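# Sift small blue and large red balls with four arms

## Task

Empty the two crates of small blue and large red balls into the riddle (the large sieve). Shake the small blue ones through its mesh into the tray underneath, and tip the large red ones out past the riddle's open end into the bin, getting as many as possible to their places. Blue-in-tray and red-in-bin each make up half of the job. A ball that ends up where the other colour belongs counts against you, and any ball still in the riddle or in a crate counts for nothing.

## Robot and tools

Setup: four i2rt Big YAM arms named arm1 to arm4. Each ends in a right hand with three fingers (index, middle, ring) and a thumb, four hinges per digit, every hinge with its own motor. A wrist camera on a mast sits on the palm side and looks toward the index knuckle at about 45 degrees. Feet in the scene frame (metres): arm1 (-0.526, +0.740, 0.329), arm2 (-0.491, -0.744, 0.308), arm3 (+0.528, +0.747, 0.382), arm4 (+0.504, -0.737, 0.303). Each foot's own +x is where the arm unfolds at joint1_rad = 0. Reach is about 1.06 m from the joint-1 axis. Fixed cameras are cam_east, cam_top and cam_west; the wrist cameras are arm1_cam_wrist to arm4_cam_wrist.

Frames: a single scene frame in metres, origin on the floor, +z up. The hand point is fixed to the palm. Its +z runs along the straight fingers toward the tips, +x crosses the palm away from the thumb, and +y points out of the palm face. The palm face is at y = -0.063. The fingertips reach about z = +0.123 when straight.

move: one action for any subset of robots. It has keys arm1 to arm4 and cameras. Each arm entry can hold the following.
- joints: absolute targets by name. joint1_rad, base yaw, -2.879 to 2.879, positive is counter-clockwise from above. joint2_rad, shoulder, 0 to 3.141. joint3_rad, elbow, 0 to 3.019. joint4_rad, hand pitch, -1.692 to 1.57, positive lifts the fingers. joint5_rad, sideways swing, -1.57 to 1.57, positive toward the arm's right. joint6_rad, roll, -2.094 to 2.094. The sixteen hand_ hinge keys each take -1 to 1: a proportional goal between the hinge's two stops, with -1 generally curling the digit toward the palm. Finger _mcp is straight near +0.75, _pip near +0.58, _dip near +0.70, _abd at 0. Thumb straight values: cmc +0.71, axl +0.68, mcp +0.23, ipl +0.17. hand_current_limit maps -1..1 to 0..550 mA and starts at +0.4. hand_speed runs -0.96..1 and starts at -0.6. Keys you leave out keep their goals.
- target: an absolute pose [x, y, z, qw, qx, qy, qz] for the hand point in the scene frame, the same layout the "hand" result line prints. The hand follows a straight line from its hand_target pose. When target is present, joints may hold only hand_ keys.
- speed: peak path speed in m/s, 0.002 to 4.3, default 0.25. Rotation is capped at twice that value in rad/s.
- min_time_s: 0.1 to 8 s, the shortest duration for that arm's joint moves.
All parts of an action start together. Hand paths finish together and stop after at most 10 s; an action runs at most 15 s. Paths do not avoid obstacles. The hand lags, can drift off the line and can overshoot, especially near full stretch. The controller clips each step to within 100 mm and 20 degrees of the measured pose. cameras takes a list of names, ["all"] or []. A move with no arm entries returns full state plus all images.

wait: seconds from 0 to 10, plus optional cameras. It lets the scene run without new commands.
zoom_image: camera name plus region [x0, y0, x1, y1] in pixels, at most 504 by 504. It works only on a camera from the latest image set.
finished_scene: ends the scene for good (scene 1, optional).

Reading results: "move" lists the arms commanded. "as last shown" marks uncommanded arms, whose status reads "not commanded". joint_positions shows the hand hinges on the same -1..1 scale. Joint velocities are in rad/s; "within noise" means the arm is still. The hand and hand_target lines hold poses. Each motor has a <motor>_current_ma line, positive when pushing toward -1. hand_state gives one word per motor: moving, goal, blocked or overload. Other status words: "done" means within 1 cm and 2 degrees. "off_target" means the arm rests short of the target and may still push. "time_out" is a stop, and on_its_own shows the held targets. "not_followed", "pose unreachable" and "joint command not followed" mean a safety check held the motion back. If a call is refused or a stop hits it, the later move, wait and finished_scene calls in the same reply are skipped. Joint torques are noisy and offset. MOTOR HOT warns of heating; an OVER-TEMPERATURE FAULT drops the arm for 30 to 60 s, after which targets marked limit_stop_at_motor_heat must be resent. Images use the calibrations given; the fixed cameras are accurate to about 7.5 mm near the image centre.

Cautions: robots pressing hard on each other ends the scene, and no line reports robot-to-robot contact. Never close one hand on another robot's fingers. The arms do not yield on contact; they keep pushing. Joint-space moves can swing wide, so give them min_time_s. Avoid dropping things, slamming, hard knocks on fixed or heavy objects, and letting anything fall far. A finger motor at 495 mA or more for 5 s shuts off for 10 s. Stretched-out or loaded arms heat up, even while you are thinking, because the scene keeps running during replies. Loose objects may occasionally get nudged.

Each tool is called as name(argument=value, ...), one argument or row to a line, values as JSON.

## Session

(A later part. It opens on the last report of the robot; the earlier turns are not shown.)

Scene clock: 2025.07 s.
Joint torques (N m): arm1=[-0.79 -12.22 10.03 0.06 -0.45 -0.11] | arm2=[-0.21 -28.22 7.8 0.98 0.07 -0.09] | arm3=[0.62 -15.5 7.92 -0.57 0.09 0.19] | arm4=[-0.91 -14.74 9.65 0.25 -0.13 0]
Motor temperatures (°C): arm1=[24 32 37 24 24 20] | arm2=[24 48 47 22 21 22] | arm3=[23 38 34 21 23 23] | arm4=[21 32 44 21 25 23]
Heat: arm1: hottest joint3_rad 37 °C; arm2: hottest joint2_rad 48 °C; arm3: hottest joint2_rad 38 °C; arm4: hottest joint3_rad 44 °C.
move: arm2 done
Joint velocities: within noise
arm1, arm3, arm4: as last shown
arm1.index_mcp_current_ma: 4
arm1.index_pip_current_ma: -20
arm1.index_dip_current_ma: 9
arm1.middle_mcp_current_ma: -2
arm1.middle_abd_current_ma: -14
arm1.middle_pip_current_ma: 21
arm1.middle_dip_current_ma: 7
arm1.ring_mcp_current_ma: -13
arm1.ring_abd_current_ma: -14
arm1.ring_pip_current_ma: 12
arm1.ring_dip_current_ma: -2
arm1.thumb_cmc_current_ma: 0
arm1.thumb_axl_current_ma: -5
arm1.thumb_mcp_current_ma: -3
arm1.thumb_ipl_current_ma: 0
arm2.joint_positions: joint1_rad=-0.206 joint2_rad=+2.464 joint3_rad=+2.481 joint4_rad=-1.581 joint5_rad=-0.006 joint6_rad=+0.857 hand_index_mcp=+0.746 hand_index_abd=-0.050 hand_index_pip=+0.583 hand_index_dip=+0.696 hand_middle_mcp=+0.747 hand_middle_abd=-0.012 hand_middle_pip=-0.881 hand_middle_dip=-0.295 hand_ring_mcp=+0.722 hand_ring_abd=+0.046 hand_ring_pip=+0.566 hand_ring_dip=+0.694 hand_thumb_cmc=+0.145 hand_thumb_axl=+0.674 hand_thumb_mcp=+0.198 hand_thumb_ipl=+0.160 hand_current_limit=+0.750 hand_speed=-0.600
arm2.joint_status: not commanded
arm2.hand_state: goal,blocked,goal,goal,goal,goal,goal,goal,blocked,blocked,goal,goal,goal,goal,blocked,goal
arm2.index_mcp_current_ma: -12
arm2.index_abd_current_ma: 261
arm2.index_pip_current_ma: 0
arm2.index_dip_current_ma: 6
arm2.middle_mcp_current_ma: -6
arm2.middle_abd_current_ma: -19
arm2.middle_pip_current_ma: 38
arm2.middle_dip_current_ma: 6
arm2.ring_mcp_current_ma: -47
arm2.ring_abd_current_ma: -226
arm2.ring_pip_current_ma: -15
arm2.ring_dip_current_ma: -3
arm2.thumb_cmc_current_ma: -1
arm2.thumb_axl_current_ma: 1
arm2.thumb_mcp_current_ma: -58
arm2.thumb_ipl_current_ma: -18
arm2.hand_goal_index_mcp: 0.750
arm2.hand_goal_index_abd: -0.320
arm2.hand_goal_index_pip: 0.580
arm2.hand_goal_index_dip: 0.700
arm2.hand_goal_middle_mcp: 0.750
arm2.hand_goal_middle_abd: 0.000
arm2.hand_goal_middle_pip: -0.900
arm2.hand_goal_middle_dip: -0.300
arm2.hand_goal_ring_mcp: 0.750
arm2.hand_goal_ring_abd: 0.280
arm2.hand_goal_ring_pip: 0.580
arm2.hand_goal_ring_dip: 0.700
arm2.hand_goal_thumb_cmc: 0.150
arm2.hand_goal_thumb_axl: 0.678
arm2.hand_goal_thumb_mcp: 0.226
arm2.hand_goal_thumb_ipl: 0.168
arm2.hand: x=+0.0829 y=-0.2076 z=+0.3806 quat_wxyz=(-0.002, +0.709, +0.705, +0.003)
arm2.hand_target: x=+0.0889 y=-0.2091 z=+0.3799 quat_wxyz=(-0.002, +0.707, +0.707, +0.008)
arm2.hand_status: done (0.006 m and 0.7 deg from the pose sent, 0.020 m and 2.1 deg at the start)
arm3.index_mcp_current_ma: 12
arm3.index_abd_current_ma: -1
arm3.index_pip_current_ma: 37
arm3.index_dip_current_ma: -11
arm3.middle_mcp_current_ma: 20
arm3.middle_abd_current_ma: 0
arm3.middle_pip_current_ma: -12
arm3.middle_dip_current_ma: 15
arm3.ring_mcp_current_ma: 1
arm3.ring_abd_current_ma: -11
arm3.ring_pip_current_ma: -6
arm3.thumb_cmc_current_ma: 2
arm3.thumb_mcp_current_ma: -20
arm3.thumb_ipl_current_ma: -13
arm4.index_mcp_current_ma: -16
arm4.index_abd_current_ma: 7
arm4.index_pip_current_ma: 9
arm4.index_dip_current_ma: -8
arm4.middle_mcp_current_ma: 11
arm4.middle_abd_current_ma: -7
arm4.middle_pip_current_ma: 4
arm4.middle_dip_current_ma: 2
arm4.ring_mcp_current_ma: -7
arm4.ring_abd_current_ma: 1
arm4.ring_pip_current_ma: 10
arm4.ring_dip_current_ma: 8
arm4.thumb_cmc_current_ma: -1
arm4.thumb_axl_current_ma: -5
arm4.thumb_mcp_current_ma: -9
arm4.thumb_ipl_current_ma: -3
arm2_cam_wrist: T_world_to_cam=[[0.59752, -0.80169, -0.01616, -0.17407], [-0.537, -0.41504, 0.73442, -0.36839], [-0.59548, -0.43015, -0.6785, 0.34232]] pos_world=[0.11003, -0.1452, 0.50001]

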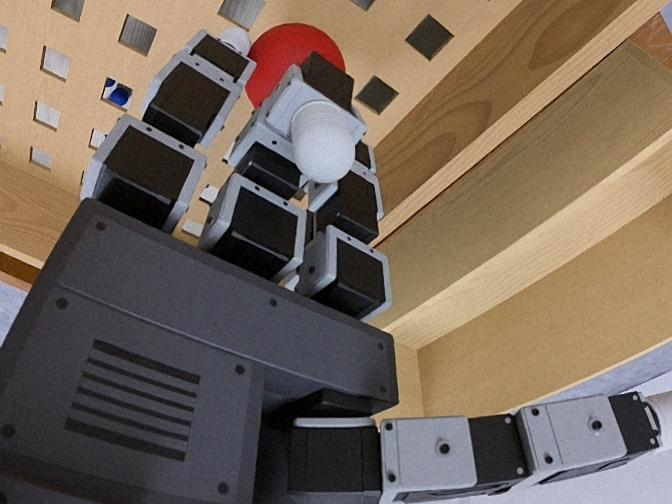

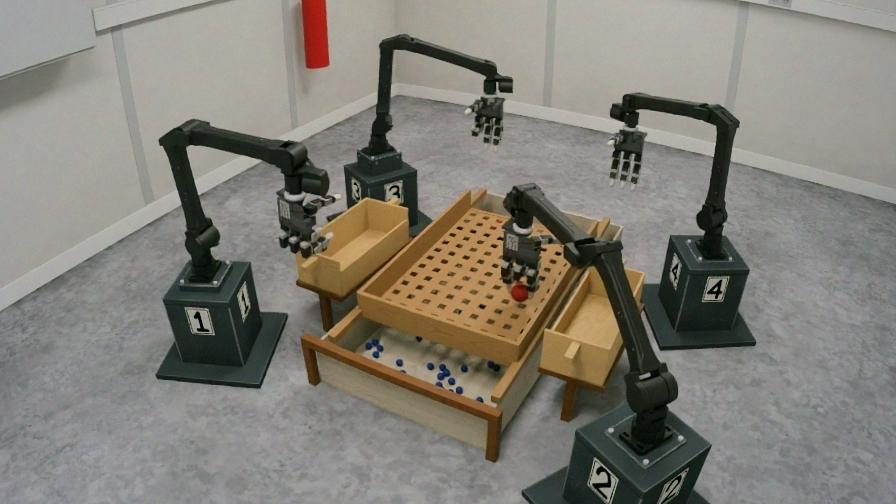

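move(
  arm2={"target": [0.087, -0.219, 0.358, -0.002, 0.7071, 0.7070, 0.008], "speed": 0.08},
  cameras=["arm2_cam_wrist", "cam_west"],
)

zoom_image(
  camera="cam_west",
  region=[460, 200, 600, 330],
)

zoom_image(
  camera="arm2_cam_wrist",
  region=[130, 0, 430, 225],
)

Scene clock: 2031.63 s.
Joint torques (N m): arm1=[-0.79 -12.4 10.07 0.06 -0.44 -0.12] | arm2=[-0.73 -29.04 7.1 1.01 -0.01 -0.1] | arm3=[0.62 -15.56 7.91 -0.51 0.09 0.19] | arm4=[-1.49 -14.39 9.92 0.31 -0.11 -0.03]
Motor temperatures (°C): arm1=[24 32 37 24 24 20] | arm2=[24 48 47 22 21 22] | arm3=[23 38 34 21 23 23] | arm4=[21 32 44 21 25 23]
Heat: arm1: hottest joint3_rad 37 °C; arm2: hottest joint2_rad 48 °C; arm3: hottest joint2_rad 38 °C; arm4: hottest joint3_rad 44 °C.
move: arm2 off_target
Joint velocities: within noise
arm1: as last shown
arm1.index_mcp_current_ma: 1
arm1.index_abd_current_ma: 0
arm1.index_pip_current_ma: 1
arm1.index_dip_current_ma: 3
arm1.middle_mcp_current_ma: -6
arm1.middle_abd_current_ma: -4
arm1.middle_pip_current_ma: -5
arm1.middle_dip_current_ma: -1
arm1.ring_mcp_current_ma: -15
arm1.ring_abd_current_ma: -10
arm1.ring_pip_current_ma: 1
arm1.ring_dip_current_ma: 5
arm1.thumb_cmc_current_ma: 15
arm1.thumb_mcp_current_ma: 16
arm1.thumb_ipl_current_ma: -6
arm2.joint_positions: joint1_rad=-0.206 joint2_rad=+2.437 joint3_rad=+2.357 joint4_rad=-1.491 joint5_rad=-0.003 joint6_rad=+0.850 hand_index_mcp=+0.738 hand_index_abd=-0.048 hand_index_pip=+0.577 hand_index_dip=+0.696 hand_middle_mcp=+0.748 hand_middle_abd=-0.012 hand_middle_pip=-0.881 hand_middle_dip=-0.295 hand_ring_mcp=+0.721 hand_ring_abd=+0.044 hand_ring_pip=+0.565 hand_ring_dip=+0.694 hand_thumb_cmc=+0.145 hand_thumb_axl=+0.674 hand_thumb_mcp=+0.198 hand_thumb_ipl=+0.160 hand_current_limit=+0.750 hand_speed=-0.600
arm2.joint_status: not commanded
arm2.hand_state: goal,blocked,goal,goal,goal,goal,goal,goal,blocked,blocked,goal,goal,goal,goal,blocked,goal
arm2.index_mcp_current_ma: -19
arm2.index_abd_current_ma: 257
arm2.index_pip_current_ma: -5
arm2.index_dip_current_ma: 3
arm2.middle_mcp_current_ma: -5
arm2.middle_abd_current_ma: -16
arm2.middle_pip_current_ma: 37
arm2.middle_dip_current_ma: 12
arm2.ring_mcp_current_ma: -48
arm2.ring_abd_current_ma: -228
arm2.ring_pip_current_ma: -17
arm2.ring_dip_current_ma: -8
arm2.thumb_cmc_current_ma: -1
arm2.thumb_axl_current_ma: 8
arm2.thumb_mcp_current_ma: -58
arm2.thumb_ipl_current_ma: -16
arm2.hand_goal_index_mcp: 0.750
arm2.hand_goal_index_abd: -0.320
arm2.hand_goal_index_pip: 0.580
arm2.hand_goal_index_dip: 0.700
arm2.hand_goal_middle_mcp: 0.750
arm2.hand_goal_middle_abd: 0.000
arm2.hand_goal_middle_pip: -0.900
arm2.hand_goal_middle_dip: -0.300
arm2.hand_goal_ring_mcp: 0.750
arm2.hand_goal_ring_abd: 0.280
arm2.hand_goal_ring_pip: 0.580
arm2.hand_goal_ring_dip: 0.700
arm2.hand_goal_thumb_cmc: 0.150
arm2.hand_goal_thumb_axl: 0.678
arm2.hand_goal_thumb_mcp: 0.226
arm2.hand_goal_thumb_ipl: 0.168
arm2.hand: x=+0.0785 y=-0.2137 z=+0.3528 quat_wxyz=(-0.001, +0.707, +0.707, -0.001)
arm2.hand_target: x=+0.0869 y=-0.2190 z=+0.3581 quat_wxyz=(-0.002, +0.707, +0.707, +0.008)
arm2.hand_status: off_target (0.011 m and 1.0 deg from the pose sent, 0.026 m and 0.7 deg at the start)
arm3.joint_positions: joint1_rad=+0.920 joint2_rad=+1.673 joint3_rad=+1.380 joint4_rad=-1.252 joint5_rad=-0.005 joint6_rad=+2.019 hand_index_mcp=+0.795 hand_index_abd=-0.005 hand_index_pip=-0.959 hand_index_dip=+0.298 hand_middle_mcp=+0.785 hand_middle_abd=-0.013 hand_middle_pip=+0.297 hand_middle_dip=+0.671 hand_ring_mcp=+0.783 hand_ring_abd=+0.001 hand_ring_pip=+0.297 hand_ring_dip=+0.663 hand_thumb_cmc=-0.509 hand_thumb_axl=+0.665 hand_thumb_mcp=+0.198 hand_thumb_ipl=+0.156 hand_current_limit=+0.750 hand_speed=-0.600
arm3.joint_status: not commanded
arm3.hand_state: goal,goal,blocked,goal,goal,goal,goal,blocked,goal,goal,goal,goal,goal,goal,blocked,goal
arm3.index_mcp_current_ma: 12
arm3.index_abd_current_ma: -6
arm3.index_pip_current_ma: 41
arm3.index_dip_current_ma: -11
arm3.middle_mcp_current_ma: 20
arm3.middle_abd_current_ma: 0
arm3.middle_pip_current_ma: -8
arm3.middle_dip_current_ma: 5
arm3.ring_mcp_current_ma: -4
arm3.ring_abd_current_ma: -4
arm3.ring_pip_current_ma: -3
arm3.ring_dip_current_ma: 14
arm3.thumb_cmc_current_ma: -3
arm3.thumb_axl_current_ma: -17
arm3.thumb_mcp_current_ma: -27
arm3.thumb_ipl_current_ma: -9
arm3.hand_goal_index_mcp: 0.780
arm3.hand_goal_index_abd: 0.000
arm3.hand_goal_index_pip: -1.000
arm3.hand_goal_index_dip: 0.300
arm3.hand_goal_middle_mcp: 0.780
arm3.hand_goal_middle_abd: 0.000
arm3.hand_goal_middle_pip: 0.300
arm3.hand_goal_middle_dip: 0.650
arm3.hand_goal_ring_mcp: 0.780
arm3.hand_goal_ring_abd: 0.000
arm3.hand_goal_ring_pip: 0.300
arm3.hand_goal_ring_dip: 0.650
arm3.hand_goal_thumb_cmc: -0.500
arm3.hand_goal_thumb_axl: 0.678
arm3.hand_goal_thumb_mcp: 0.226
arm3.hand_goal_thumb_ipl: 0.168
arm3.hand: x=+0.6615 y=+0.3207 z=+0.5262 quat_wxyz=(+0.005, +0.708, -0.706, +0.016)
arm3.hand_target: x=+0.6601 y=+0.3298 z=+0.5203 quat_wxyz=(+0.000, +0.707, -0.707, +0.000)
arm3.hand_status: not commanded
arm4.joint_positions: joint1_rad=-0.998 joint2_rad=+1.582 joint3_rad=+1.456 joint4_rad=-1.448 joint5_rad=+0.012 joint6_rad=-2.030 hand_index_mcp=+0.779 hand_index_abd=+0.001 hand_index_pip=+0.301 hand_index_dip=+0.652 hand_middle_mcp=+0.777 hand_middle_abd=+0.003 hand_middle_pip=+0.301 hand_middle_dip=+0.654 hand_ring_mcp=+0.777 hand_ring_abd=+0.005 hand_ring_pip=+0.301 hand_ring_dip=+0.654 hand_thumb_cmc=-0.497 hand_thumb_axl=+0.680 hand_thumb_mcp=+0.218 hand_thumb_ipl=+0.165 hand_current_limit=+0.750 hand_speed=-0.600
arm4.joint_status: not commanded
arm4.hand_state: goal,goal,goal,goal,goal,goal,goal,goal,goal,goal,goal,goal,goal,goal,goal,goal
arm4.index_mcp_current_ma: -2
arm4.index_abd_current_ma: 7
arm4.index_pip_current_ma: 13
arm4.index_dip_current_ma: -14
arm4.middle_mcp_current_ma: 9
arm4.middle_abd_current_ma: -5
arm4.middle_pip_current_ma: 14
arm4.middle_dip_current_ma: -10
arm4.ring_mcp_current_ma: -5
arm4.ring_abd_current_ma: 15
arm4.ring_pip_current_ma: -5
arm4.ring_dip_current_ma: 6
arm4.thumb_cmc_current_ma: -2
arm4.thumb_axl_current_ma: -7
arm4.thumb_mcp_current_ma: -2
arm4.thumb_ipl_current_ma: -20
arm4.hand_goal_index_mcp: 0.780
arm4.hand_goal_index_abd: 0.000
arm4.hand_goal_index_pip: 0.300
arm4.hand_goal_index_dip: 0.650
arm4.hand_goal_middle_mcp: 0.780
arm4.hand_goal_middle_abd: 0.000
arm4.hand_goal_middle_pip: 0.300
arm4.hand_goal_middle_dip: 0.650
arm4.hand_goal_ring_mcp: 0.780
arm4.hand_goal_ring_abd: 0.000
arm4.hand_goal_ring_pip: 0.300
arm4.hand_goal_ring_dip: 0.650
arm4.hand_goal_thumb_cmc: -0.500
arm4.hand_goal_thumb_axl: 0.678
arm4.hand_goal_thumb_mcp: 0.226
arm4.hand_goal_thumb_ipl: 0.168
arm4.hand: x=+0.6453 y=-0.2962 z=+0.5148 quat_wxyz=(+0.000, -0.695, +0.719, -0.007)
arm4.hand_target: x=+0.6495 y=-0.2997 z=+0.5199 quat_wxyz=(+0.002, -0.694, +0.720, -0.007)
arm4.hand_status: not commanded
arm2_cam_wrist: T_world_to_cam=[[0.60212, -0.79831, -0.01258, -0.17774], [-0.53272, -0.41343, 0.73843, -0.35424], [-0.5947, -0.43792, -0.67421, 0.31498]] pos_world=[0.10563, -0.1504, 0.47171]

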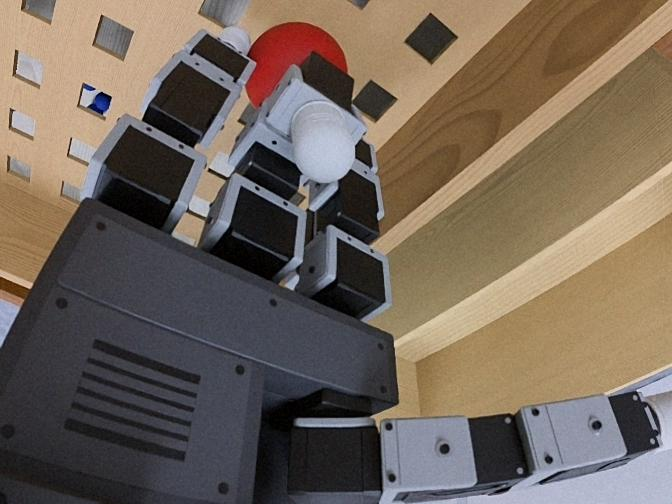

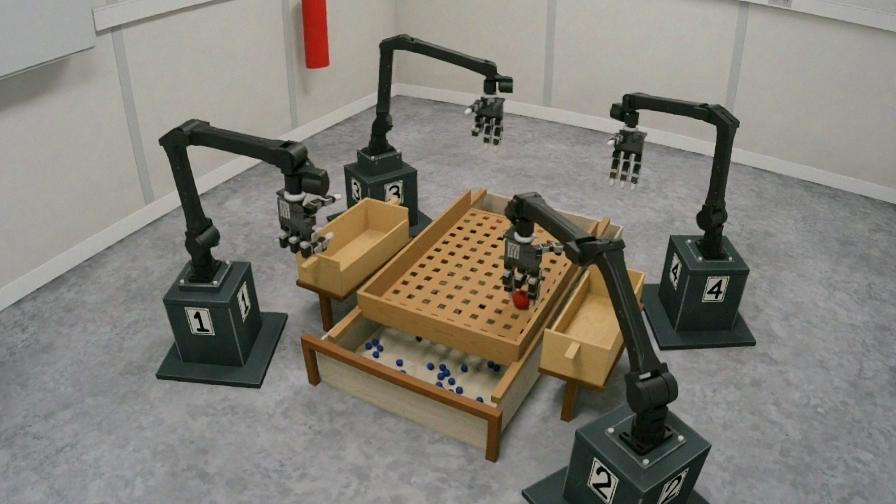

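Scaled by 3.600.

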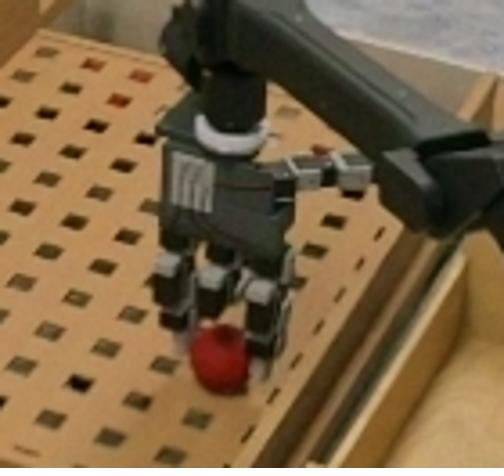

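Scaled by 1.680 from the camera's image (finer frame: 960x720).

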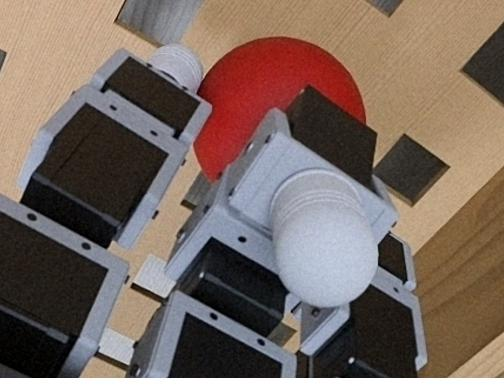

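move(
  arm2={"joints": {"hand_index_abd": 0.16, "hand_ring_abd": -0.14}},
  cameras=["arm2_cam_wrist"],
)

zoom_image(
  camera="arm2_cam_wrist",
  region=[130, 0, 430, 225],
)

Scene clock: 2035.63 s.
Joint torques (N m): arm1=[-0.79 -12.34 10.04 0.06 -0.44 -0.12] | arm2=[-0.73 -29.16 7.83 0.91 0 -0.1] | arm3=[0.67 -15.56 7.91 -0.51 0.09 0.18] | arm4=[-1.08 -14.62 9.77 0.27 -0.12 -0.03]
Motor temperatures (°C): arm1=[24 32 37 24 24 20] | arm2=[24 48 46 22 21 22] | arm3=[23 38 34 21 23 23] | arm4=[21 32 44 21 25 23]
Heat: arm1: hottest joint3_rad 37 °C; arm2: hottest joint2_rad 48 °C; arm3: hottest joint2_rad 38 °C; arm4: hottest joint3_rad 44 °C.
move: arm2 done
Joint velocities: within noise
arm1.joint_positions: joint1_rad=-0.269 joint2_rad=+1.463 joint3_rad=+1.356 joint4_rad=-1.486 joint5_rad=+0.009 joint6_rad=-1.364 hand_index_mcp=+0.711 hand_index_abd=+0.015 hand_index_pip=-0.787 hand_index_dip=+0.666 hand_middle_mcp=+0.701 hand_middle_abd=+0.006 hand_middle_pip=-0.783 hand_middle_dip=+0.664 hand_ring_mcp=+0.701 hand_ring_abd=+0.020 hand_ring_pip=-0.793 hand_ring_dip=+0.665 hand_thumb_cmc=-0.569 hand_thumb_axl=+0.682 hand_thumb_mcp=+0.167 hand_thumb_ipl=+0.090 hand_current_limit=+0.750 hand_speed=-0.600
arm1.joint_status: not commanded
arm1.hand_state: goal,goal,blocked,goal,goal,goal,blocked,goal,goal,blocked,blocked,goal,goal,goal,blocked,goal
arm1.index_mcp_current_ma: -7
arm1.index_abd_current_ma: 15
arm1.index_pip_current_ma: 6
arm1.index_dip_current_ma: 9
arm1.middle_mcp_current_ma: -2
arm1.middle_abd_current_ma: -13
arm1.middle_pip_current_ma: 4
arm1.middle_dip_current_ma: -6
arm1.ring_mcp_current_ma: -5
arm1.ring_abd_current_ma: -13
arm1.ring_pip_current_ma: 11
arm1.ring_dip_current_ma: 1
arm1.thumb_cmc_current_ma: 6
arm1.thumb_axl_current_ma: -15
arm1.thumb_mcp_current_ma: -1
arm1.thumb_ipl_current_ma: -2
arm1.hand_goal_index_mcp: 0.700
arm1.hand_goal_index_abd: 0.000
arm1.hand_goal_index_pip: -0.820
arm1.hand_goal_index_dip: 0.650
arm1.hand_goal_middle_mcp: 0.700
arm1.hand_goal_middle_abd: 0.000
arm1.hand_goal_middle_pip: -0.820
arm1.hand_goal_middle_dip: 0.650
arm1.hand_goal_ring_mcp: 0.700
arm1.hand_goal_ring_abd: 0.000
arm1.hand_goal_ring_pip: -0.820
arm1.hand_goal_ring_dip: 0.650
arm1.hand_goal_thumb_cmc: -0.570
arm1.hand_goal_thumb_axl: 0.678
arm1.hand_goal_thumb_mcp: 0.200
arm1.hand_goal_thumb_ipl: 0.100
arm1.hand: x=-0.3606 y=+0.3021 z=+0.5543 quat_wxyz=(-0.010, +0.710, +0.704, +0.004)
arm1.hand_target: x=-0.3600 y=+0.3000 z=+0.5601 quat_wxyz=(+0.000, +0.707, +0.707, +0.000)
arm1.hand_status: not commanded
arm2.joint_positions: joint1_rad=-0.206 joint2_rad=+2.437 joint3_rad=+2.347 joint4_rad=-1.489 joint5_rad=-0.004 joint6_rad=+0.850 hand_index_mcp=+0.738 hand_index_abd=+0.151 hand_index_pip=+0.577 hand_index_dip=+0.695 hand_middle_mcp=+0.748 hand_middle_abd=-0.012 hand_middle_pip=-0.881 hand_middle_dip=-0.295 hand_ring_mcp=+0.732 hand_ring_abd=-0.129 hand_ring_pip=+0.569 hand_ring_dip=+0.694 hand_thumb_cmc=+0.145 hand_thumb_axl=+0.674 hand_thumb_mcp=+0.198 hand_thumb_ipl=+0.160 hand_current_limit=+0.750 hand_speed=-0.600
arm2.joint_status: all done
arm2.hand_state: goal,goal,goal,goal,goal,goal,goal,goal,goal,goal,goal,goal,goal,goal,blocked,goal
arm2.index_mcp_current_ma: -21
arm2.index_abd_current_ma: -4
arm2.index_pip_current_ma: -10
arm2.index_dip_current_ma: 0
arm2.middle_mcp_current_ma: -6
arm2.middle_abd_current_ma: -14
arm2.middle_pip_current_ma: 37
arm2.middle_dip_current_ma: 9
arm2.ring_mcp_current_ma: -32
arm2.ring_abd_current_ma: 11
arm2.ring_pip_current_ma: -13
arm2.ring_dip_current_ma: -3
arm2.thumb_cmc_current_ma: -9
arm2.thumb_axl_current_ma: 5
arm2.thumb_mcp_current_ma: -60
arm2.thumb_ipl_current_ma: -20
arm2.hand_goal_index_mcp: 0.750
arm2.hand_goal_index_abd: 0.160
arm2.hand_goal_index_pip: 0.580
arm2.hand_goal_index_dip: 0.700
arm2.hand_goal_middle_mcp: 0.750
arm2.hand_goal_middle_abd: 0.000
arm2.hand_goal_middle_pip: -0.900
arm2.hand_goal_middle_dip: -0.300
arm2.hand_goal_ring_mcp: 0.750
arm2.hand_goal_ring_abd: -0.140
arm2.hand_goal_ring_pip: 0.580
arm2.hand_goal_ring_dip: 0.700
arm2.hand_goal_thumb_cmc: 0.150
arm2.hand_goal_thumb_axl: 0.678
arm2.hand_goal_thumb_mcp: 0.226
arm2.hand_goal_thumb_ipl: 0.168
arm2.hand: x=+0.0771 y=-0.2152 z=+0.3488 quat_wxyz=(-0.001, +0.707, +0.708, -0.004)
arm2.hand_target: x=+0.0868 y=-0.2190 z=+0.3579 quat_wxyz=(-0.002, +0.707, +0.707, +0.008)
arm2.hand_status: not commanded
arm3, arm4: as last shown
arm3.index_pip_current_ma: 36
arm3.index_dip_current_ma: -8
arm3.middle_mcp_current_ma: 16
arm3.middle_abd_current_ma: -2
arm3.middle_pip_current_ma: -9
arm3.middle_dip_current_ma: 13
arm3.ring_mcp_current_ma: -3
arm3.ring_abd_current_ma: -10
arm3.ring_pip_current_ma: -11
arm3.ring_dip_current_ma: 17
arm3.thumb_cmc_current_ma: -6
arm3.thumb_axl_current_ma: -21
arm3.thumb_mcp_current_ma: -23
arm3.thumb_ipl_current_ma: -3
arm4.index_mcp_current_ma: -14
arm4.index_abd_current_ma: 10
arm4.index_pip_current_ma: 22
arm4.index_dip_current_ma: 8
arm4.middle_mcp_current_ma: 5
arm4.middle_pip_current_ma: 10
arm4.middle_dip_current_ma: 1
arm4.ring_mcp_current_ma: 1
arm4.ring_abd_current_ma: 1
arm4.ring_pip_current_ma: 4
arm4.ring_dip_current_ma: -3
arm4.thumb_cmc_current_ma: -7
arm4.thumb_axl_current_ma: -8
arm4.thumb_mcp_current_ma: 8
arm4.thumb_ipl_current_ma: -13
arm2_cam_wrist: T_world_to_cam=[[0.60232, -0.79816, -0.01184, -0.17832], [-0.52863, -0.40995, 0.7433, -0.35394], [-0.59813, -0.44145, -0.66885, 0.30833]] pos_world=[0.10472, -0.15131, 0.46721]

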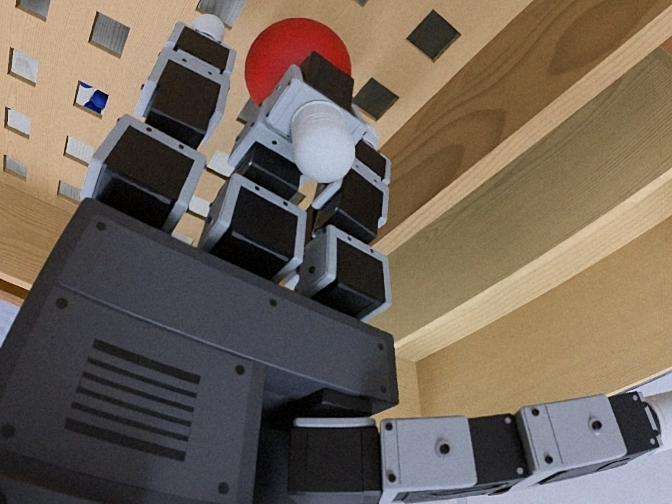

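Scaled by 1.680 from the camera's image (finer frame: 960x720).

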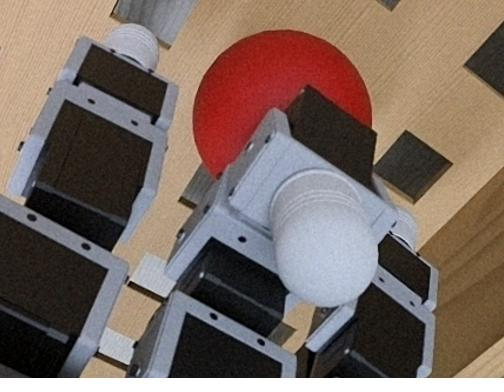

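move(
  arm2={"target": [0.080, -0.212, 0.520, 0, 0.7071, 0.7071, 0], "speed": 0.3},
)

move(
  arm2={"target": [-0.25, -0.33, 0.56, 0, 0.7071, 0.7071, 0], "speed": 0.5},
  cameras=["cam_top", "cam_west", "cam_east"],
)

zoom_image(
  camera="cam_top",
  region=[380, 250, 520, 390],
)

Scene clock: 2041.40 s.
Joint torques (N m): arm1=[-0.85 -12.34 10.06 0.06 -0.44 -0.11] | arm2=[0.62 -27.34 11.69 0.17 0.13 -0.09] | arm3=[0.62 -15.5 7.91 -0.53 0.1 0.18] | arm4=[-0.91 -14.51 9.8 0.36 -0.11 0.01]
Motor temperatures (°C): arm1=[24 32 37 24 24 20] | arm2=[24 47 47 22 21 22] | arm3=[23 38 34 21 23 23] | arm4=[21 32 44 21 25 23]
Heat: arm1: hottest joint3_rad 37 °C; arm2: hottest joint2_rad 47 °C; arm3: hottest joint2_rad 38 °C; arm4: hottest joint3_rad 44 °C.
move: arm2 off_target
Joint velocities: within noise
arm1, arm3, arm4: as last shown
arm1.index_mcp_current_ma: 5
arm1.index_abd_current_ma: -2
arm1.index_pip_current_ma: -3
arm1.index_dip_current_ma: 0
arm1.middle_mcp_current_ma: -1
arm1.middle_abd_current_ma: -9
arm1.middle_pip_current_ma: 2
arm1.middle_dip_current_ma: -1
arm1.ring_mcp_current_ma: -7
arm1.ring_abd_current_ma: 9
arm1.ring_pip_current_ma: -5
arm1.ring_dip_current_ma: 4
arm1.thumb_cmc_current_ma: 17
arm1.thumb_axl_current_ma: -4
arm1.thumb_mcp_current_ma: 1
arm2.joint_positions: joint1_rad=-0.206 joint2_rad=+2.342 joint3_rad=+2.560 joint4_rad=-1.694 joint5_rad=+0.010 joint6_rad=+0.842 hand_index_mcp=+0.739 hand_index_abd=+0.152 hand_index_pip=+0.577 hand_index_dip=+0.695 hand_middle_mcp=+0.748 hand_middle_abd=-0.012 hand_middle_pip=-0.881 hand_middle_dip=-0.295 hand_ring_mcp=+0.735 hand_ring_abd=-0.129 hand_ring_pip=+0.569 hand_ring_dip=+0.694 hand_thumb_cmc=+0.152 hand_thumb_axl=+0.674 hand_thumb_mcp=+0.198 hand_thumb_ipl=+0.160 hand_current_limit=+0.750 hand_speed=-0.600
arm2.joint_status: not commanded
arm2.hand_state: goal,goal,goal,goal,goal,goal,goal,goal,goal,goal,goal,goal,goal,goal,blocked,goal
arm2.index_mcp_current_ma: -19
arm2.index_abd_current_ma: -4
arm2.index_pip_current_ma: -12
arm2.index_dip_current_ma: 1
arm2.middle_mcp_current_ma: -14
arm2.middle_abd_current_ma: -22
arm2.middle_pip_current_ma: 38
arm2.middle_dip_current_ma: 15
arm2.ring_mcp_current_ma: -27
arm2.ring_abd_current_ma: 6
arm2.ring_pip_current_ma: -13
arm2.ring_dip_current_ma: -7
arm2.thumb_cmc_current_ma: 7
arm2.thumb_axl_current_ma: -3
arm2.thumb_mcp_current_ma: -57
arm2.thumb_ipl_current_ma: -19
arm2.hand_goal_index_mcp: 0.750
arm2.hand_goal_index_abd: 0.160
arm2.hand_goal_index_pip: 0.580
arm2.hand_goal_index_dip: 0.700
arm2.hand_goal_middle_mcp: 0.750
arm2.hand_goal_middle_abd: 0.000
arm2.hand_goal_middle_pip: -0.900
arm2.hand_goal_middle_dip: -0.300
arm2.hand_goal_ring_mcp: 0.750
arm2.hand_goal_ring_abd: -0.140
arm2.hand_goal_ring_pip: 0.580
arm2.hand_goal_ring_dip: 0.700
arm2.hand_goal_thumb_cmc: 0.150
arm2.hand_goal_thumb_axl: 0.678
arm2.hand_goal_thumb_mcp: 0.226
arm2.hand_goal_thumb_ipl: 0.168
arm2.hand: x=+0.0774 y=-0.2177 z=+0.5025 quat_wxyz=(+0.003, +0.703, +0.709, +0.047)
arm2.hand_target: x=+0.0791 y=-0.2129 z=+0.5195 quat_wxyz=(+0.003, +0.698, +0.713, +0.062)
arm2.hand_status: off_target (0.019 m and 5.4 deg from the pose sent, 0.171 m and 0.5 deg at the start; a joint's target at an end of its range on 29 of 41 steps)
arm3.index_mcp_current_ma: 16
arm3.index_pip_current_ma: 29
arm3.index_dip_current_ma: -6
arm3.middle_mcp_current_ma: 10
arm3.middle_abd_current_ma: -3
arm3.middle_pip_current_ma: -10
arm3.middle_dip_current_ma: 16
arm3.ring_mcp_current_ma: 1
arm3.ring_abd_current_ma: -6
arm3.ring_pip_current_ma: -4
arm3.ring_dip_current_ma: 22
arm3.thumb_cmc_current_ma: -1
arm3.thumb_axl_current_ma: -17
arm3.thumb_mcp_current_ma: -28
arm3.thumb_ipl_current_ma: -6
arm4.index_mcp_current_ma: -2
arm4.index_abd_current_ma: 5
arm4.index_pip_current_ma: 17
arm4.index_dip_current_ma: -14
arm4.middle_mcp_current_ma: 4
arm4.middle_abd_current_ma: 4
arm4.middle_pip_current_ma: -5
arm4.middle_dip_current_ma: -9
arm4.ring_mcp_current_ma: 4
arm4.ring_abd_current_ma: 20
arm4.ring_pip_current_ma: 7
arm4.ring_dip_current_ma: 9
arm4.thumb_cmc_current_ma: 11
arm4.thumb_axl_current_ma: -4
arm4.thumb_mcp_current_ma: 9
arm4.thumb_ipl_current_ma: -10
pictures: none

Scene clock: 2043.17 s.
Joint torques (N m): arm1=[-0.73 -12.34 10.06 0.08 -0.45 -0.11] | arm2=[-0.15 -14.68 7.82 0.57 0.08 0.11] | arm3=[0.67 -15.62 7.91 -0.54 0.1 0.19] | arm4=[-0.85 -14.68 9.59 0.17 -0.1 -0.02]
Motor temperatures (°C): arm1=[24 32 37 24 24 20] | arm2=[24 47 47 22 21 22] | arm3=[23 38 34 21 23 23] | arm4=[21 32 44 21 25 23]
Heat: arm1: hottest joint3_rad 37 °C; arm2: hottest joint2_rad 47 °C; arm3: hottest joint2_rad 38 °C; arm4: hottest joint3_rad 44 °C.
move: arm2 done
Joint velocities: within noise
arm1, arm3, arm4: as last shown
arm1.index_mcp_current_ma: -14
arm1.index_abd_current_ma: 16
arm1.index_pip_current_ma: -2
arm1.index_dip_current_ma: -7
arm1.middle_mcp_current_ma: -12
arm1.middle_abd_current_ma: -5
arm1.middle_pip_current_ma: -3
arm1.middle_dip_current_ma: -5
arm1.ring_mcp_current_ma: -10
arm1.ring_abd_current_ma: 10
arm1.ring_pip_current_ma: 1
arm1.ring_dip_current_ma: -17
arm1.thumb_cmc_current_ma: 6
arm1.thumb_axl_current_ma: -9
arm1.thumb_mcp_current_ma: 2
arm2.joint_positions: joint1_rad=+0.179 joint2_rad=+1.545 joint3_rad=+1.524 joint4_rad=-1.547 joint5_rad=-0.003 joint6_rad=+1.216 hand_index_mcp=+0.739 hand_index_abd=+0.152 hand_index_pip=+0.577 hand_index_dip=+0.691 hand_middle_mcp=+0.749 hand_middle_abd=-0.012 hand_middle_pip=-0.881 hand_middle_dip=-0.295 hand_ring_mcp=+0.741 hand_ring_abd=-0.129 hand_ring_pip=+0.571 hand_ring_dip=+0.694 hand_thumb_cmc=+0.151 hand_thumb_axl=+0.674 hand_thumb_mcp=+0.198 hand_thumb_ipl=+0.160 hand_current_limit=+0.750 hand_speed=-0.600
arm2.joint_status: not commanded
arm2.hand_state: goal,goal,goal,goal,goal,goal,goal,goal,goal,goal,goal,goal,goal,goal,blocked,goal
arm2.index_mcp_current_ma: -17
arm2.index_abd_current_ma: -10
arm2.index_pip_current_ma: -5
arm2.index_dip_current_ma: -1
arm2.middle_mcp_current_ma: -8
arm2.middle_abd_current_ma: -14
arm2.middle_pip_current_ma: 32
arm2.middle_dip_current_ma: 9
arm2.ring_mcp_current_ma: -16
arm2.ring_abd_current_ma: 10
arm2.ring_pip_current_ma: -11
arm2.ring_dip_current_ma: -3
arm2.thumb_cmc_current_ma: 9
arm2.thumb_axl_current_ma: 2
arm2.thumb_mcp_current_ma: -51
arm2.thumb_ipl_current_ma: -17
arm2.hand_goal_index_mcp: 0.750
arm2.hand_goal_index_abd: 0.160
arm2.hand_goal_index_pip: 0.580
arm2.hand_goal_index_dip: 0.700
arm2.hand_goal_middle_mcp: 0.750
arm2.hand_goal_middle_abd: 0.000
arm2.hand_goal_middle_pip: -0.900
arm2.hand_goal_middle_dip: -0.300
arm2.hand_goal_ring_mcp: 0.750
arm2.hand_goal_ring_abd: -0.140
arm2.hand_goal_ring_pip: 0.580
arm2.hand_goal_ring_dip: 0.700
arm2.hand_goal_thumb_cmc: 0.150
arm2.hand_goal_thumb_axl: 0.678
arm2.hand_goal_thumb_mcp: 0.226
arm2.hand_goal_thumb_ipl: 0.168
arm2.hand: x=-0.2537 y=-0.3275 z=+0.5622 quat_wxyz=(-0.001, +0.700, +0.714, +0.000)
arm2.hand_target: x=-0.2501 y=-0.3300 z=+0.5601 quat_wxyz=(+0.000, +0.707, +0.707, +0.000)
arm2.hand_status: done (0.005 m and 1.2 deg from the pose sent, 0.351 m and 5.5 deg at the start; pose on its path clipped on 12 of 53 steps)
arm3.index_mcp_current_ma: 4
arm3.index_abd_current_ma: -5
arm3.index_pip_current_ma: 32
arm3.index_dip_current_ma: -8
arm3.middle_mcp_current_ma: 12
arm3.middle_abd_current_ma: -4
arm3.middle_pip_current_ma: -11
arm3.middle_dip_current_ma: 14
arm3.ring_mcp_current_ma: -1
arm3.ring_abd_current_ma: -3
arm3.ring_pip_current_ma: -7
arm3.thumb_cmc_current_ma: -6
arm3.thumb_axl_current_ma: -18
arm3.thumb_mcp_current_ma: -24
arm3.thumb_ipl_current_ma: -10
arm4.index_mcp_current_ma: -4
arm4.index_pip_current_ma: 27
arm4.index_dip_current_ma: -5
arm4.middle_mcp_current_ma: 7
arm4.middle_abd_current_ma: 1
arm4.middle_pip_current_ma: 9
arm4.middle_dip_current_ma: -5
arm4.ring_mcp_current_ma: -20
arm4.ring_abd_current_ma: 3
arm4.ring_pip_current_ma: -1
arm4.ring_dip_current_ma: -1
arm4.thumb_cmc_current_ma: 4
arm4.thumb_axl_current_ma: -7
arm4.thumb_mcp_current_ma: 3
arm4.thumb_ipl_current_ma: -2
pictures: cam_east, cam_top, cam_west

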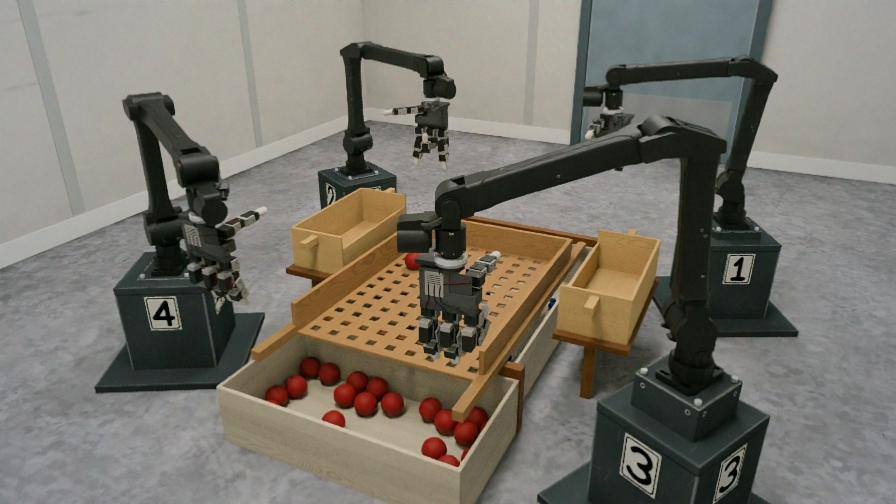

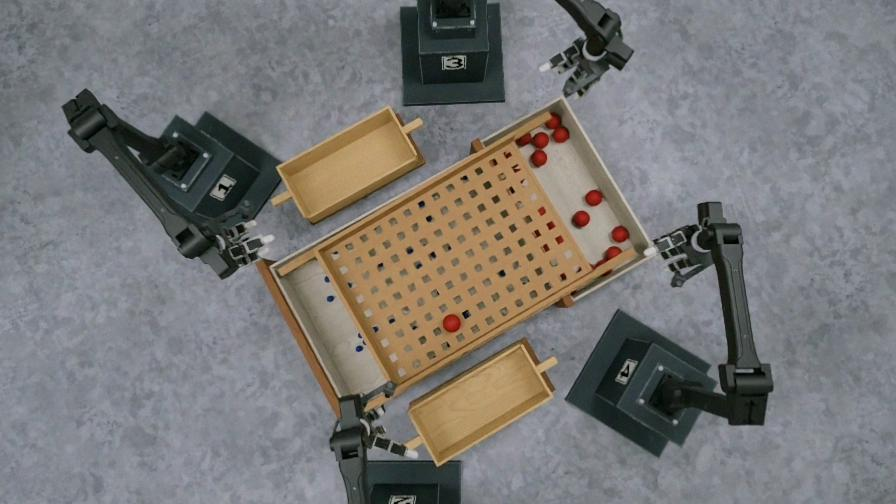

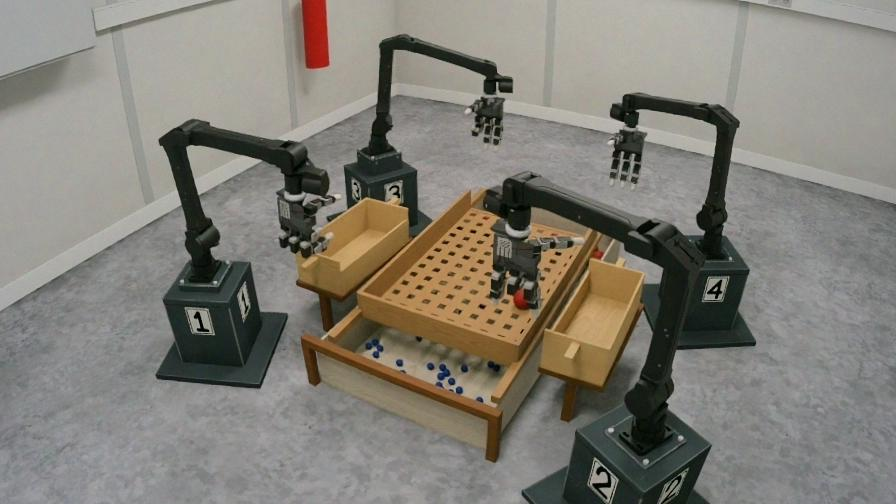

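Scaled by 3.600.

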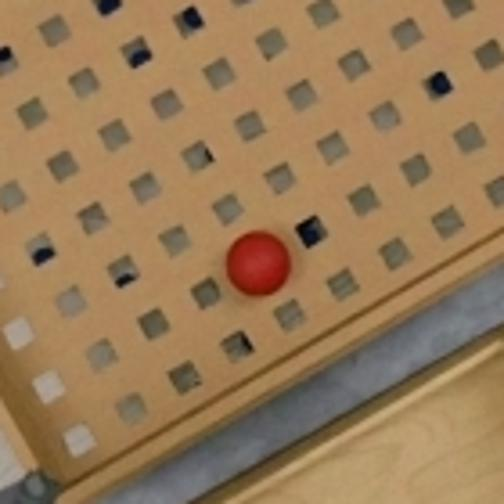

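move(
  arm4={"target": [0.25, -0.15, 0.53, 0, -0.545, 0.8385, 0], "speed": 0.45, "joints": {"hand_index_mcp": 0.75, "hand_index_pip": 0.58, "hand_index_dip": 0.70, "hand_index_abd": 0.12, "hand_ring_mcp": 0.75, "hand_ring_pip": 0.58, "hand_ring_dip": 0.70, "hand_ring_abd": -0.10, "hand_middle_mcp": 0.75, "hand_middle_pip": -0.9, "hand_middle_dip": -0.3, "hand_thumb_cmc": 0.15}},
)

move(
  arm4={"target": [-0.028, -0.118, 0.44, 0, -0.3624, 0.9320, 0], "speed": 0.3},
  cameras=["arm4_cam_wrist", "cam_top", "cam_west"],
)

Scene clock: 2067.93 s.
Joint torques (N m): arm1=[-0.79 -12.34 10.07 0.06 -0.44 -0.11] | arm2=[-0.15 -14.39 7.8 0.49 0.08 0.12] | arm3=[0.73 -15.44 7.9 -0.51 0.09 0.19] | arm4=[-0.91 -17.61 13.67 0.55 -0.01 0.17]
Motor temperatures (°C): arm1=[24 32 37 24 24 20] | arm2=[24 43 46 22 21 22] | arm3=[23 38 34 21 23 23] | arm4=[21 32 45 21 25 23]
Heat: arm1: hottest joint3_rad 37 °C; arm2: hottest joint3_rad 46 °C; arm3: hottest joint2_rad 38 °C; arm4: hottest joint3_rad 45 °C.
move: arm4 off_target
Joint velocities: within noise
arm1, arm2, arm3: as last shown
arm1.index_mcp_current_ma: 3
arm1.index_abd_current_ma: 9
arm1.index_dip_current_ma: -1
arm1.middle_mcp_current_ma: -8
arm1.middle_abd_current_ma: -11
arm1.middle_pip_current_ma: 13
arm1.middle_dip_current_ma: -3
arm1.ring_mcp_current_ma: 0
arm1.ring_abd_current_ma: 3
arm1.ring_pip_current_ma: 2
arm1.ring_dip_current_ma: -9
arm1.thumb_cmc_current_ma: -3
arm1.thumb_axl_current_ma: -14
arm1.thumb_mcp_current_ma: -7
arm1.thumb_ipl_current_ma: 9
arm2.index_mcp_current_ma: -9
arm2.index_abd_current_ma: -12
arm2.index_pip_current_ma: -8
arm2.index_dip_current_ma: -12
arm2.middle_mcp_current_ma: -5
arm2.middle_abd_current_ma: -23
arm2.middle_dip_current_ma: 16
arm2.ring_abd_current_ma: 9
arm2.ring_pip_current_ma: -14
arm2.ring_dip_current_ma: -6
arm2.thumb_cmc_current_ma: 2
arm2.thumb_axl_current_ma: 4
arm2.thumb_mcp_current_ma: -55
arm2.thumb_ipl_current_ma: -13
arm2.hand: x=-0.2537 y=-0.3276 z=+0.5622 quat_wxyz=(-0.001, +0.700, +0.714, +0.000)
arm3.index_mcp_current_ma: 7
arm3.index_abd_current_ma: -3
arm3.index_pip_current_ma: 37
arm3.index_dip_current_ma: -13
arm3.middle_mcp_current_ma: 10
arm3.middle_abd_current_ma: 0
arm3.middle_pip_current_ma: -15
arm3.middle_dip_current_ma: 9
arm3.ring_abd_current_ma: -5
arm3.ring_pip_current_ma: 0
arm3.thumb_axl_current_ma: -19
arm4.joint_positions: joint1_rad=-0.160 joint2_rad=+1.813 joint3_rad=+1.749 joint4_rad=-1.544 joint5_rad=-0.002 joint6_rad=-0.824 hand_index_mcp=+0.749 hand_index_abd=+0.117 hand_index_pip=+0.577 hand_index_dip=+0.700 hand_middle_mcp=+0.755 hand_middle_abd=+0.005 hand_middle_pip=-0.895 hand_middle_dip=-0.299 hand_ring_mcp=+0.746 hand_ring_abd=-0.097 hand_ring_pip=+0.580 hand_ring_dip=+0.701 hand_thumb_cmc=+0.153 hand_thumb_axl=+0.680 hand_thumb_mcp=+0.218 hand_thumb_ipl=+0.165 hand_current_limit=+0.750 hand_speed=-0.600
arm4.joint_status: all done
arm4.hand_state: goal,goal,goal,goal,goal,goal,goal,goal,goal,goal,goal,goal,goal,goal,goal,goal
arm4.index_mcp_current_ma: -12
arm4.index_abd_current_ma: -7
arm4.index_pip_current_ma: 13
arm4.index_dip_current_ma: -1
arm4.middle_mcp_current_ma: 11
arm4.middle_abd_current_ma: -1
arm4.middle_pip_current_ma: -3
arm4.middle_dip_current_ma: -6
arm4.ring_mcp_current_ma: 12
arm4.ring_abd_current_ma: -7
arm4.ring_pip_current_ma: 5
arm4.ring_dip_current_ma: -1
arm4.thumb_cmc_current_ma: 5
arm4.thumb_axl_current_ma: -16
arm4.thumb_mcp_current_ma: 6
arm4.thumb_ipl_current_ma: -7
arm4.hand_goal_index_mcp: 0.750
arm4.hand_goal_index_abd: 0.120
arm4.hand_goal_index_pip: 0.580
arm4.hand_goal_index_dip: 0.700
arm4.hand_goal_middle_mcp: 0.750
arm4.hand_goal_middle_abd: 0.000
arm4.hand_goal_middle_pip: -0.900
arm4.hand_goal_middle_dip: -0.300
arm4.hand_goal_ring_mcp: 0.750
arm4.hand_goal_ring_abd: -0.100
arm4.hand_goal_ring_pip: 0.580
arm4.hand_goal_ring_dip: 0.700
arm4.hand_goal_thumb_cmc: 0.150
arm4.hand_goal_thumb_axl: 0.678
arm4.hand_goal_thumb_mcp: 0.226
arm4.hand_goal_thumb_ipl: 0.168
arm4.hand: x=+0.2479 y=-0.1648 z=+0.5099 quat_wxyz=(-0.006, -0.552, +0.834, -0.018)
arm4.hand_target: x=+0.2504 y=-0.1510 z=+0.5301 quat_wxyz=(+0.000, -0.545, +0.838, +0.000)
arm4.hand_status: off_target (0.025 m and 2.4 deg from the pose sent, 0.422 m and 22.1 deg at the start)
pictures: none

Scene clock: 2070.03 s.
Joint torques (N m): arm1=[-0.79 -12.34 10.06 0.05 -0.45 -0.11] | arm2=[-0.26 -14.68 7.92 0.51 0.1 0.11] | arm3=[0.67 -15.5 7.94 -0.54 0.09 0.18] | arm4=[-0.26 -24.12 13.46 0.42 0.09 0.12]
Motor temperatures (°C): arm1=[24 32 37 24 24 20] | arm2=[24 43 46 22 21 22] | arm3=[23 38 34 21 23 23] | arm4=[21 32 45 21 25 23]
Heat: arm1: hottest joint3_rad 37 °C; arm2: hottest joint3_rad 46 °C; arm3: hottest joint2_rad 38 °C; arm4: hottest joint3_rad 45 °C.
move: arm4 off_target
Joint velocities: within noise
arm1, arm2, arm3: as last shown
arm1.index_mcp_current_ma: -17
arm1.index_abd_current_ma: -6
arm1.index_pip_current_ma: 0
arm1.index_dip_current_ma: 21
arm1.middle_mcp_current_ma: 0
arm1.middle_abd_current_ma: -7
arm1.middle_pip_current_ma: 5
arm1.middle_dip_current_ma: 3
arm1.ring_mcp_current_ma: -11
arm1.ring_abd_current_ma: -9
arm1.ring_pip_current_ma: 14
arm1.ring_dip_current_ma: 1
arm1.thumb_cmc_current_ma: 11
arm1.thumb_axl_current_ma: -7
arm1.thumb_mcp_current_ma: 7
arm1.thumb_ipl_current_ma: 0
arm2.index_mcp_current_ma: -15
arm2.index_abd_current_ma: -11
arm2.index_pip_current_ma: -7
arm2.index_dip_current_ma: -5
arm2.middle_mcp_current_ma: -10
arm2.middle_abd_current_ma: -19
arm2.middle_pip_current_ma: 36
arm2.middle_dip_current_ma: 8
arm2.ring_mcp_current_ma: -14
arm2.ring_abd_current_ma: 5
arm2.ring_pip_current_ma: -11
arm2.ring_dip_current_ma: -2
arm2.thumb_cmc_current_ma: 10
arm2.thumb_axl_current_ma: 3
arm2.thumb_mcp_current_ma: -63
arm2.thumb_ipl_current_ma: -16
arm3.index_mcp_current_ma: 11
arm3.index_abd_current_ma: -7
arm3.index_pip_current_ma: 42
arm3.index_dip_current_ma: -10
arm3.middle_mcp_current_ma: 14
arm3.middle_abd_current_ma: -6
arm3.middle_pip_current_ma: -10
arm3.middle_dip_current_ma: 12
arm3.ring_mcp_current_ma: -3
arm3.ring_abd_current_ma: -4
arm3.ring_pip_current_ma: -9
arm3.ring_dip_current_ma: 16
arm3.thumb_cmc_current_ma: -8
arm3.thumb_axl_current_ma: -27
arm3.thumb_mcp_current_ma: -30
arm3.thumb_ipl_current_ma: -9
arm4.joint_positions: joint1_rad=+0.235 joint2_rad=+2.408 joint3_rad=+2.507 joint4_rad=-1.696 joint5_rad=-0.001 joint6_rad=-0.011 hand_index_mcp=+0.749 hand_index_abd=+0.115 hand_index_pip=+0.577 hand_index_dip=+0.700 hand_middle_mcp=+0.753 hand_middle_abd=+0.005 hand_middle_pip=-0.895 hand_middle_dip=-0.299 hand_ring_mcp=+0.746 hand_ring_abd=-0.097 hand_ring_pip=+0.580 hand_ring_dip=+0.701 hand_thumb_cmc=+0.147 hand_thumb_axl=+0.680 hand_thumb_mcp=+0.218 hand_thumb_ipl=+0.165 hand_current_limit=+0.750 hand_speed=-0.600
arm4.joint_status: not commanded
arm4.hand_state: goal,goal,goal,goal,goal,goal,goal,goal,goal,goal,goal,goal,goal,goal,goal,goal
arm4.index_mcp_current_ma: -1
arm4.index_abd_current_ma: -8
arm4.index_pip_current_ma: 11
arm4.index_dip_current_ma: 2
arm4.middle_mcp_current_ma: 17
arm4.middle_abd_current_ma: 1
arm4.middle_pip_current_ma: 10
arm4.middle_dip_current_ma: -15
arm4.ring_mcp_current_ma: -7
arm4.ring_abd_current_ma: 18
arm4.ring_pip_current_ma: 9
arm4.ring_dip_current_ma: -1
arm4.thumb_cmc_current_ma: 7
arm4.thumb_axl_current_ma: -6
arm4.thumb_mcp_current_ma: -9
arm4.thumb_ipl_current_ma: -2
arm4.hand_goal_index_mcp: 0.750
arm4.hand_goal_index_abd: 0.120
arm4.hand_goal_index_pip: 0.580
arm4.hand_goal_index_dip: 0.700
arm4.hand_goal_middle_mcp: 0.750
arm4.hand_goal_middle_abd: 0.000
arm4.hand_goal_middle_pip: -0.900
arm4.hand_goal_middle_dip: -0.300
arm4.hand_goal_ring_mcp: 0.750
arm4.hand_goal_ring_abd: -0.100
arm4.hand_goal_ring_pip: 0.580
arm4.hand_goal_ring_dip: 0.700
arm4.hand_goal_thumb_cmc: 0.150
arm4.hand_goal_thumb_axl: 0.678
arm4.hand_goal_thumb_mcp: 0.226
arm4.hand_goal_thumb_ipl: 0.168
arm4.hand: x=-0.0249 y=-0.1265 z=+0.4244 quat_wxyz=(+0.004, -0.368, +0.930, -0.013)
arm4.hand_target: x=-0.0274 y=-0.1187 z=+0.4398 quat_wxyz=(-0.001, -0.363, +0.932, +0.003)
arm4.hand_status: off_target (0.018 m and 1.7 deg from the pose sent, 0.288 m and 24.6 deg at the start; a joint's target at an end of its range on 17 of 63 steps)
arm4_cam_wrist: T_world_to_cam=[[0.13054, 0.98935, -0.06443, 0.19612], [0.66112, -0.03844, 0.74929, -0.35308], [0.73883, -0.14041, -0.6591, 0.40046]] pos_world=[-0.08805, -0.15138, 0.54114]

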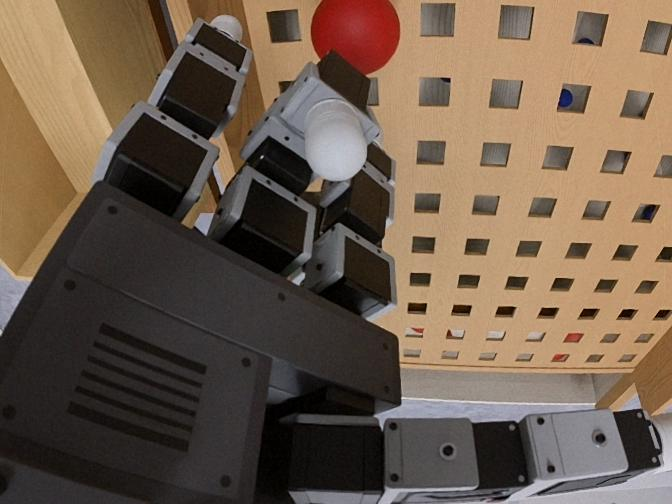

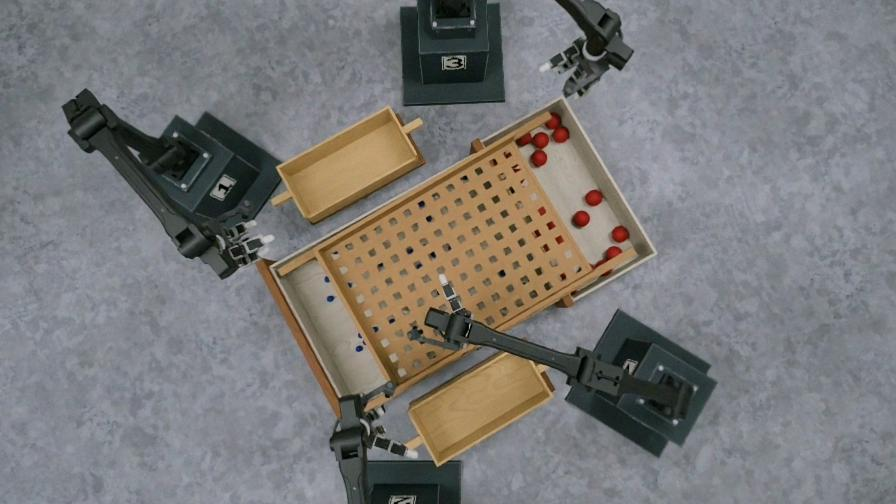

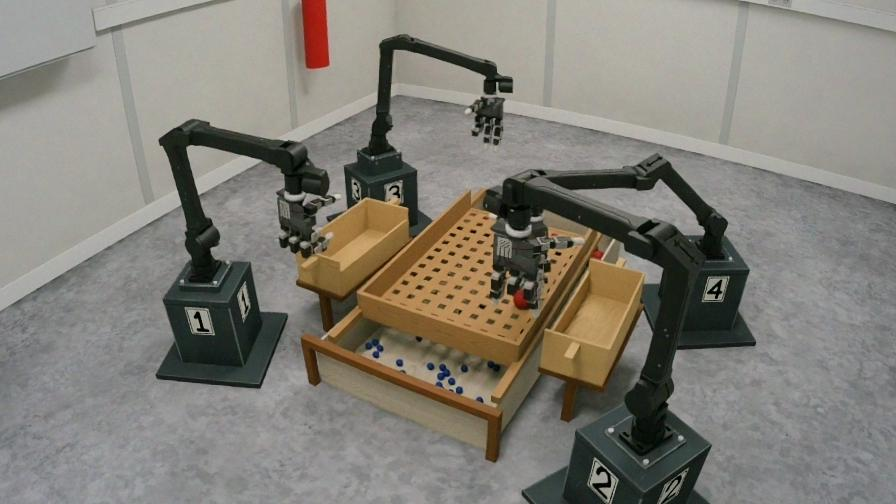

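zoom_image(
  camera="arm4_cam_wrist",
  region=[170, 0, 470, 225],
)

zoom_image(
  camera="cam_top",
  region=[380, 250, 520, 390],
)

zoom_image(
  camera="cam_west",
  region=[430, 160, 610, 340],
)

Scaled by 1.680 from the camera's image (finer frame: 960x720).

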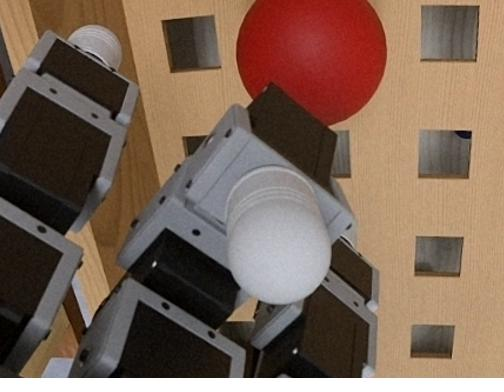

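Scaled by 3.600.

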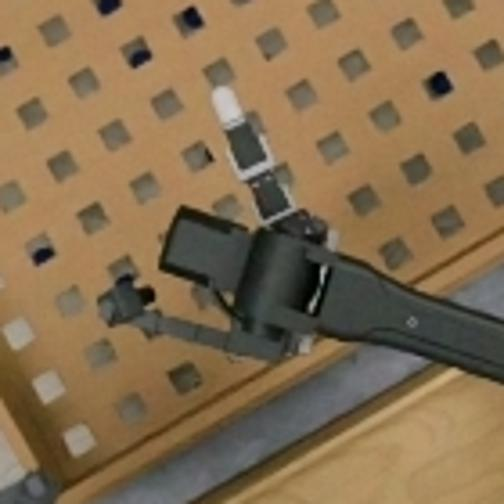

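Scaled by 2.800.

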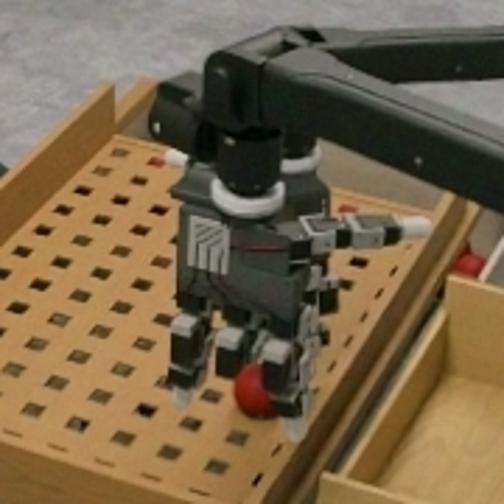

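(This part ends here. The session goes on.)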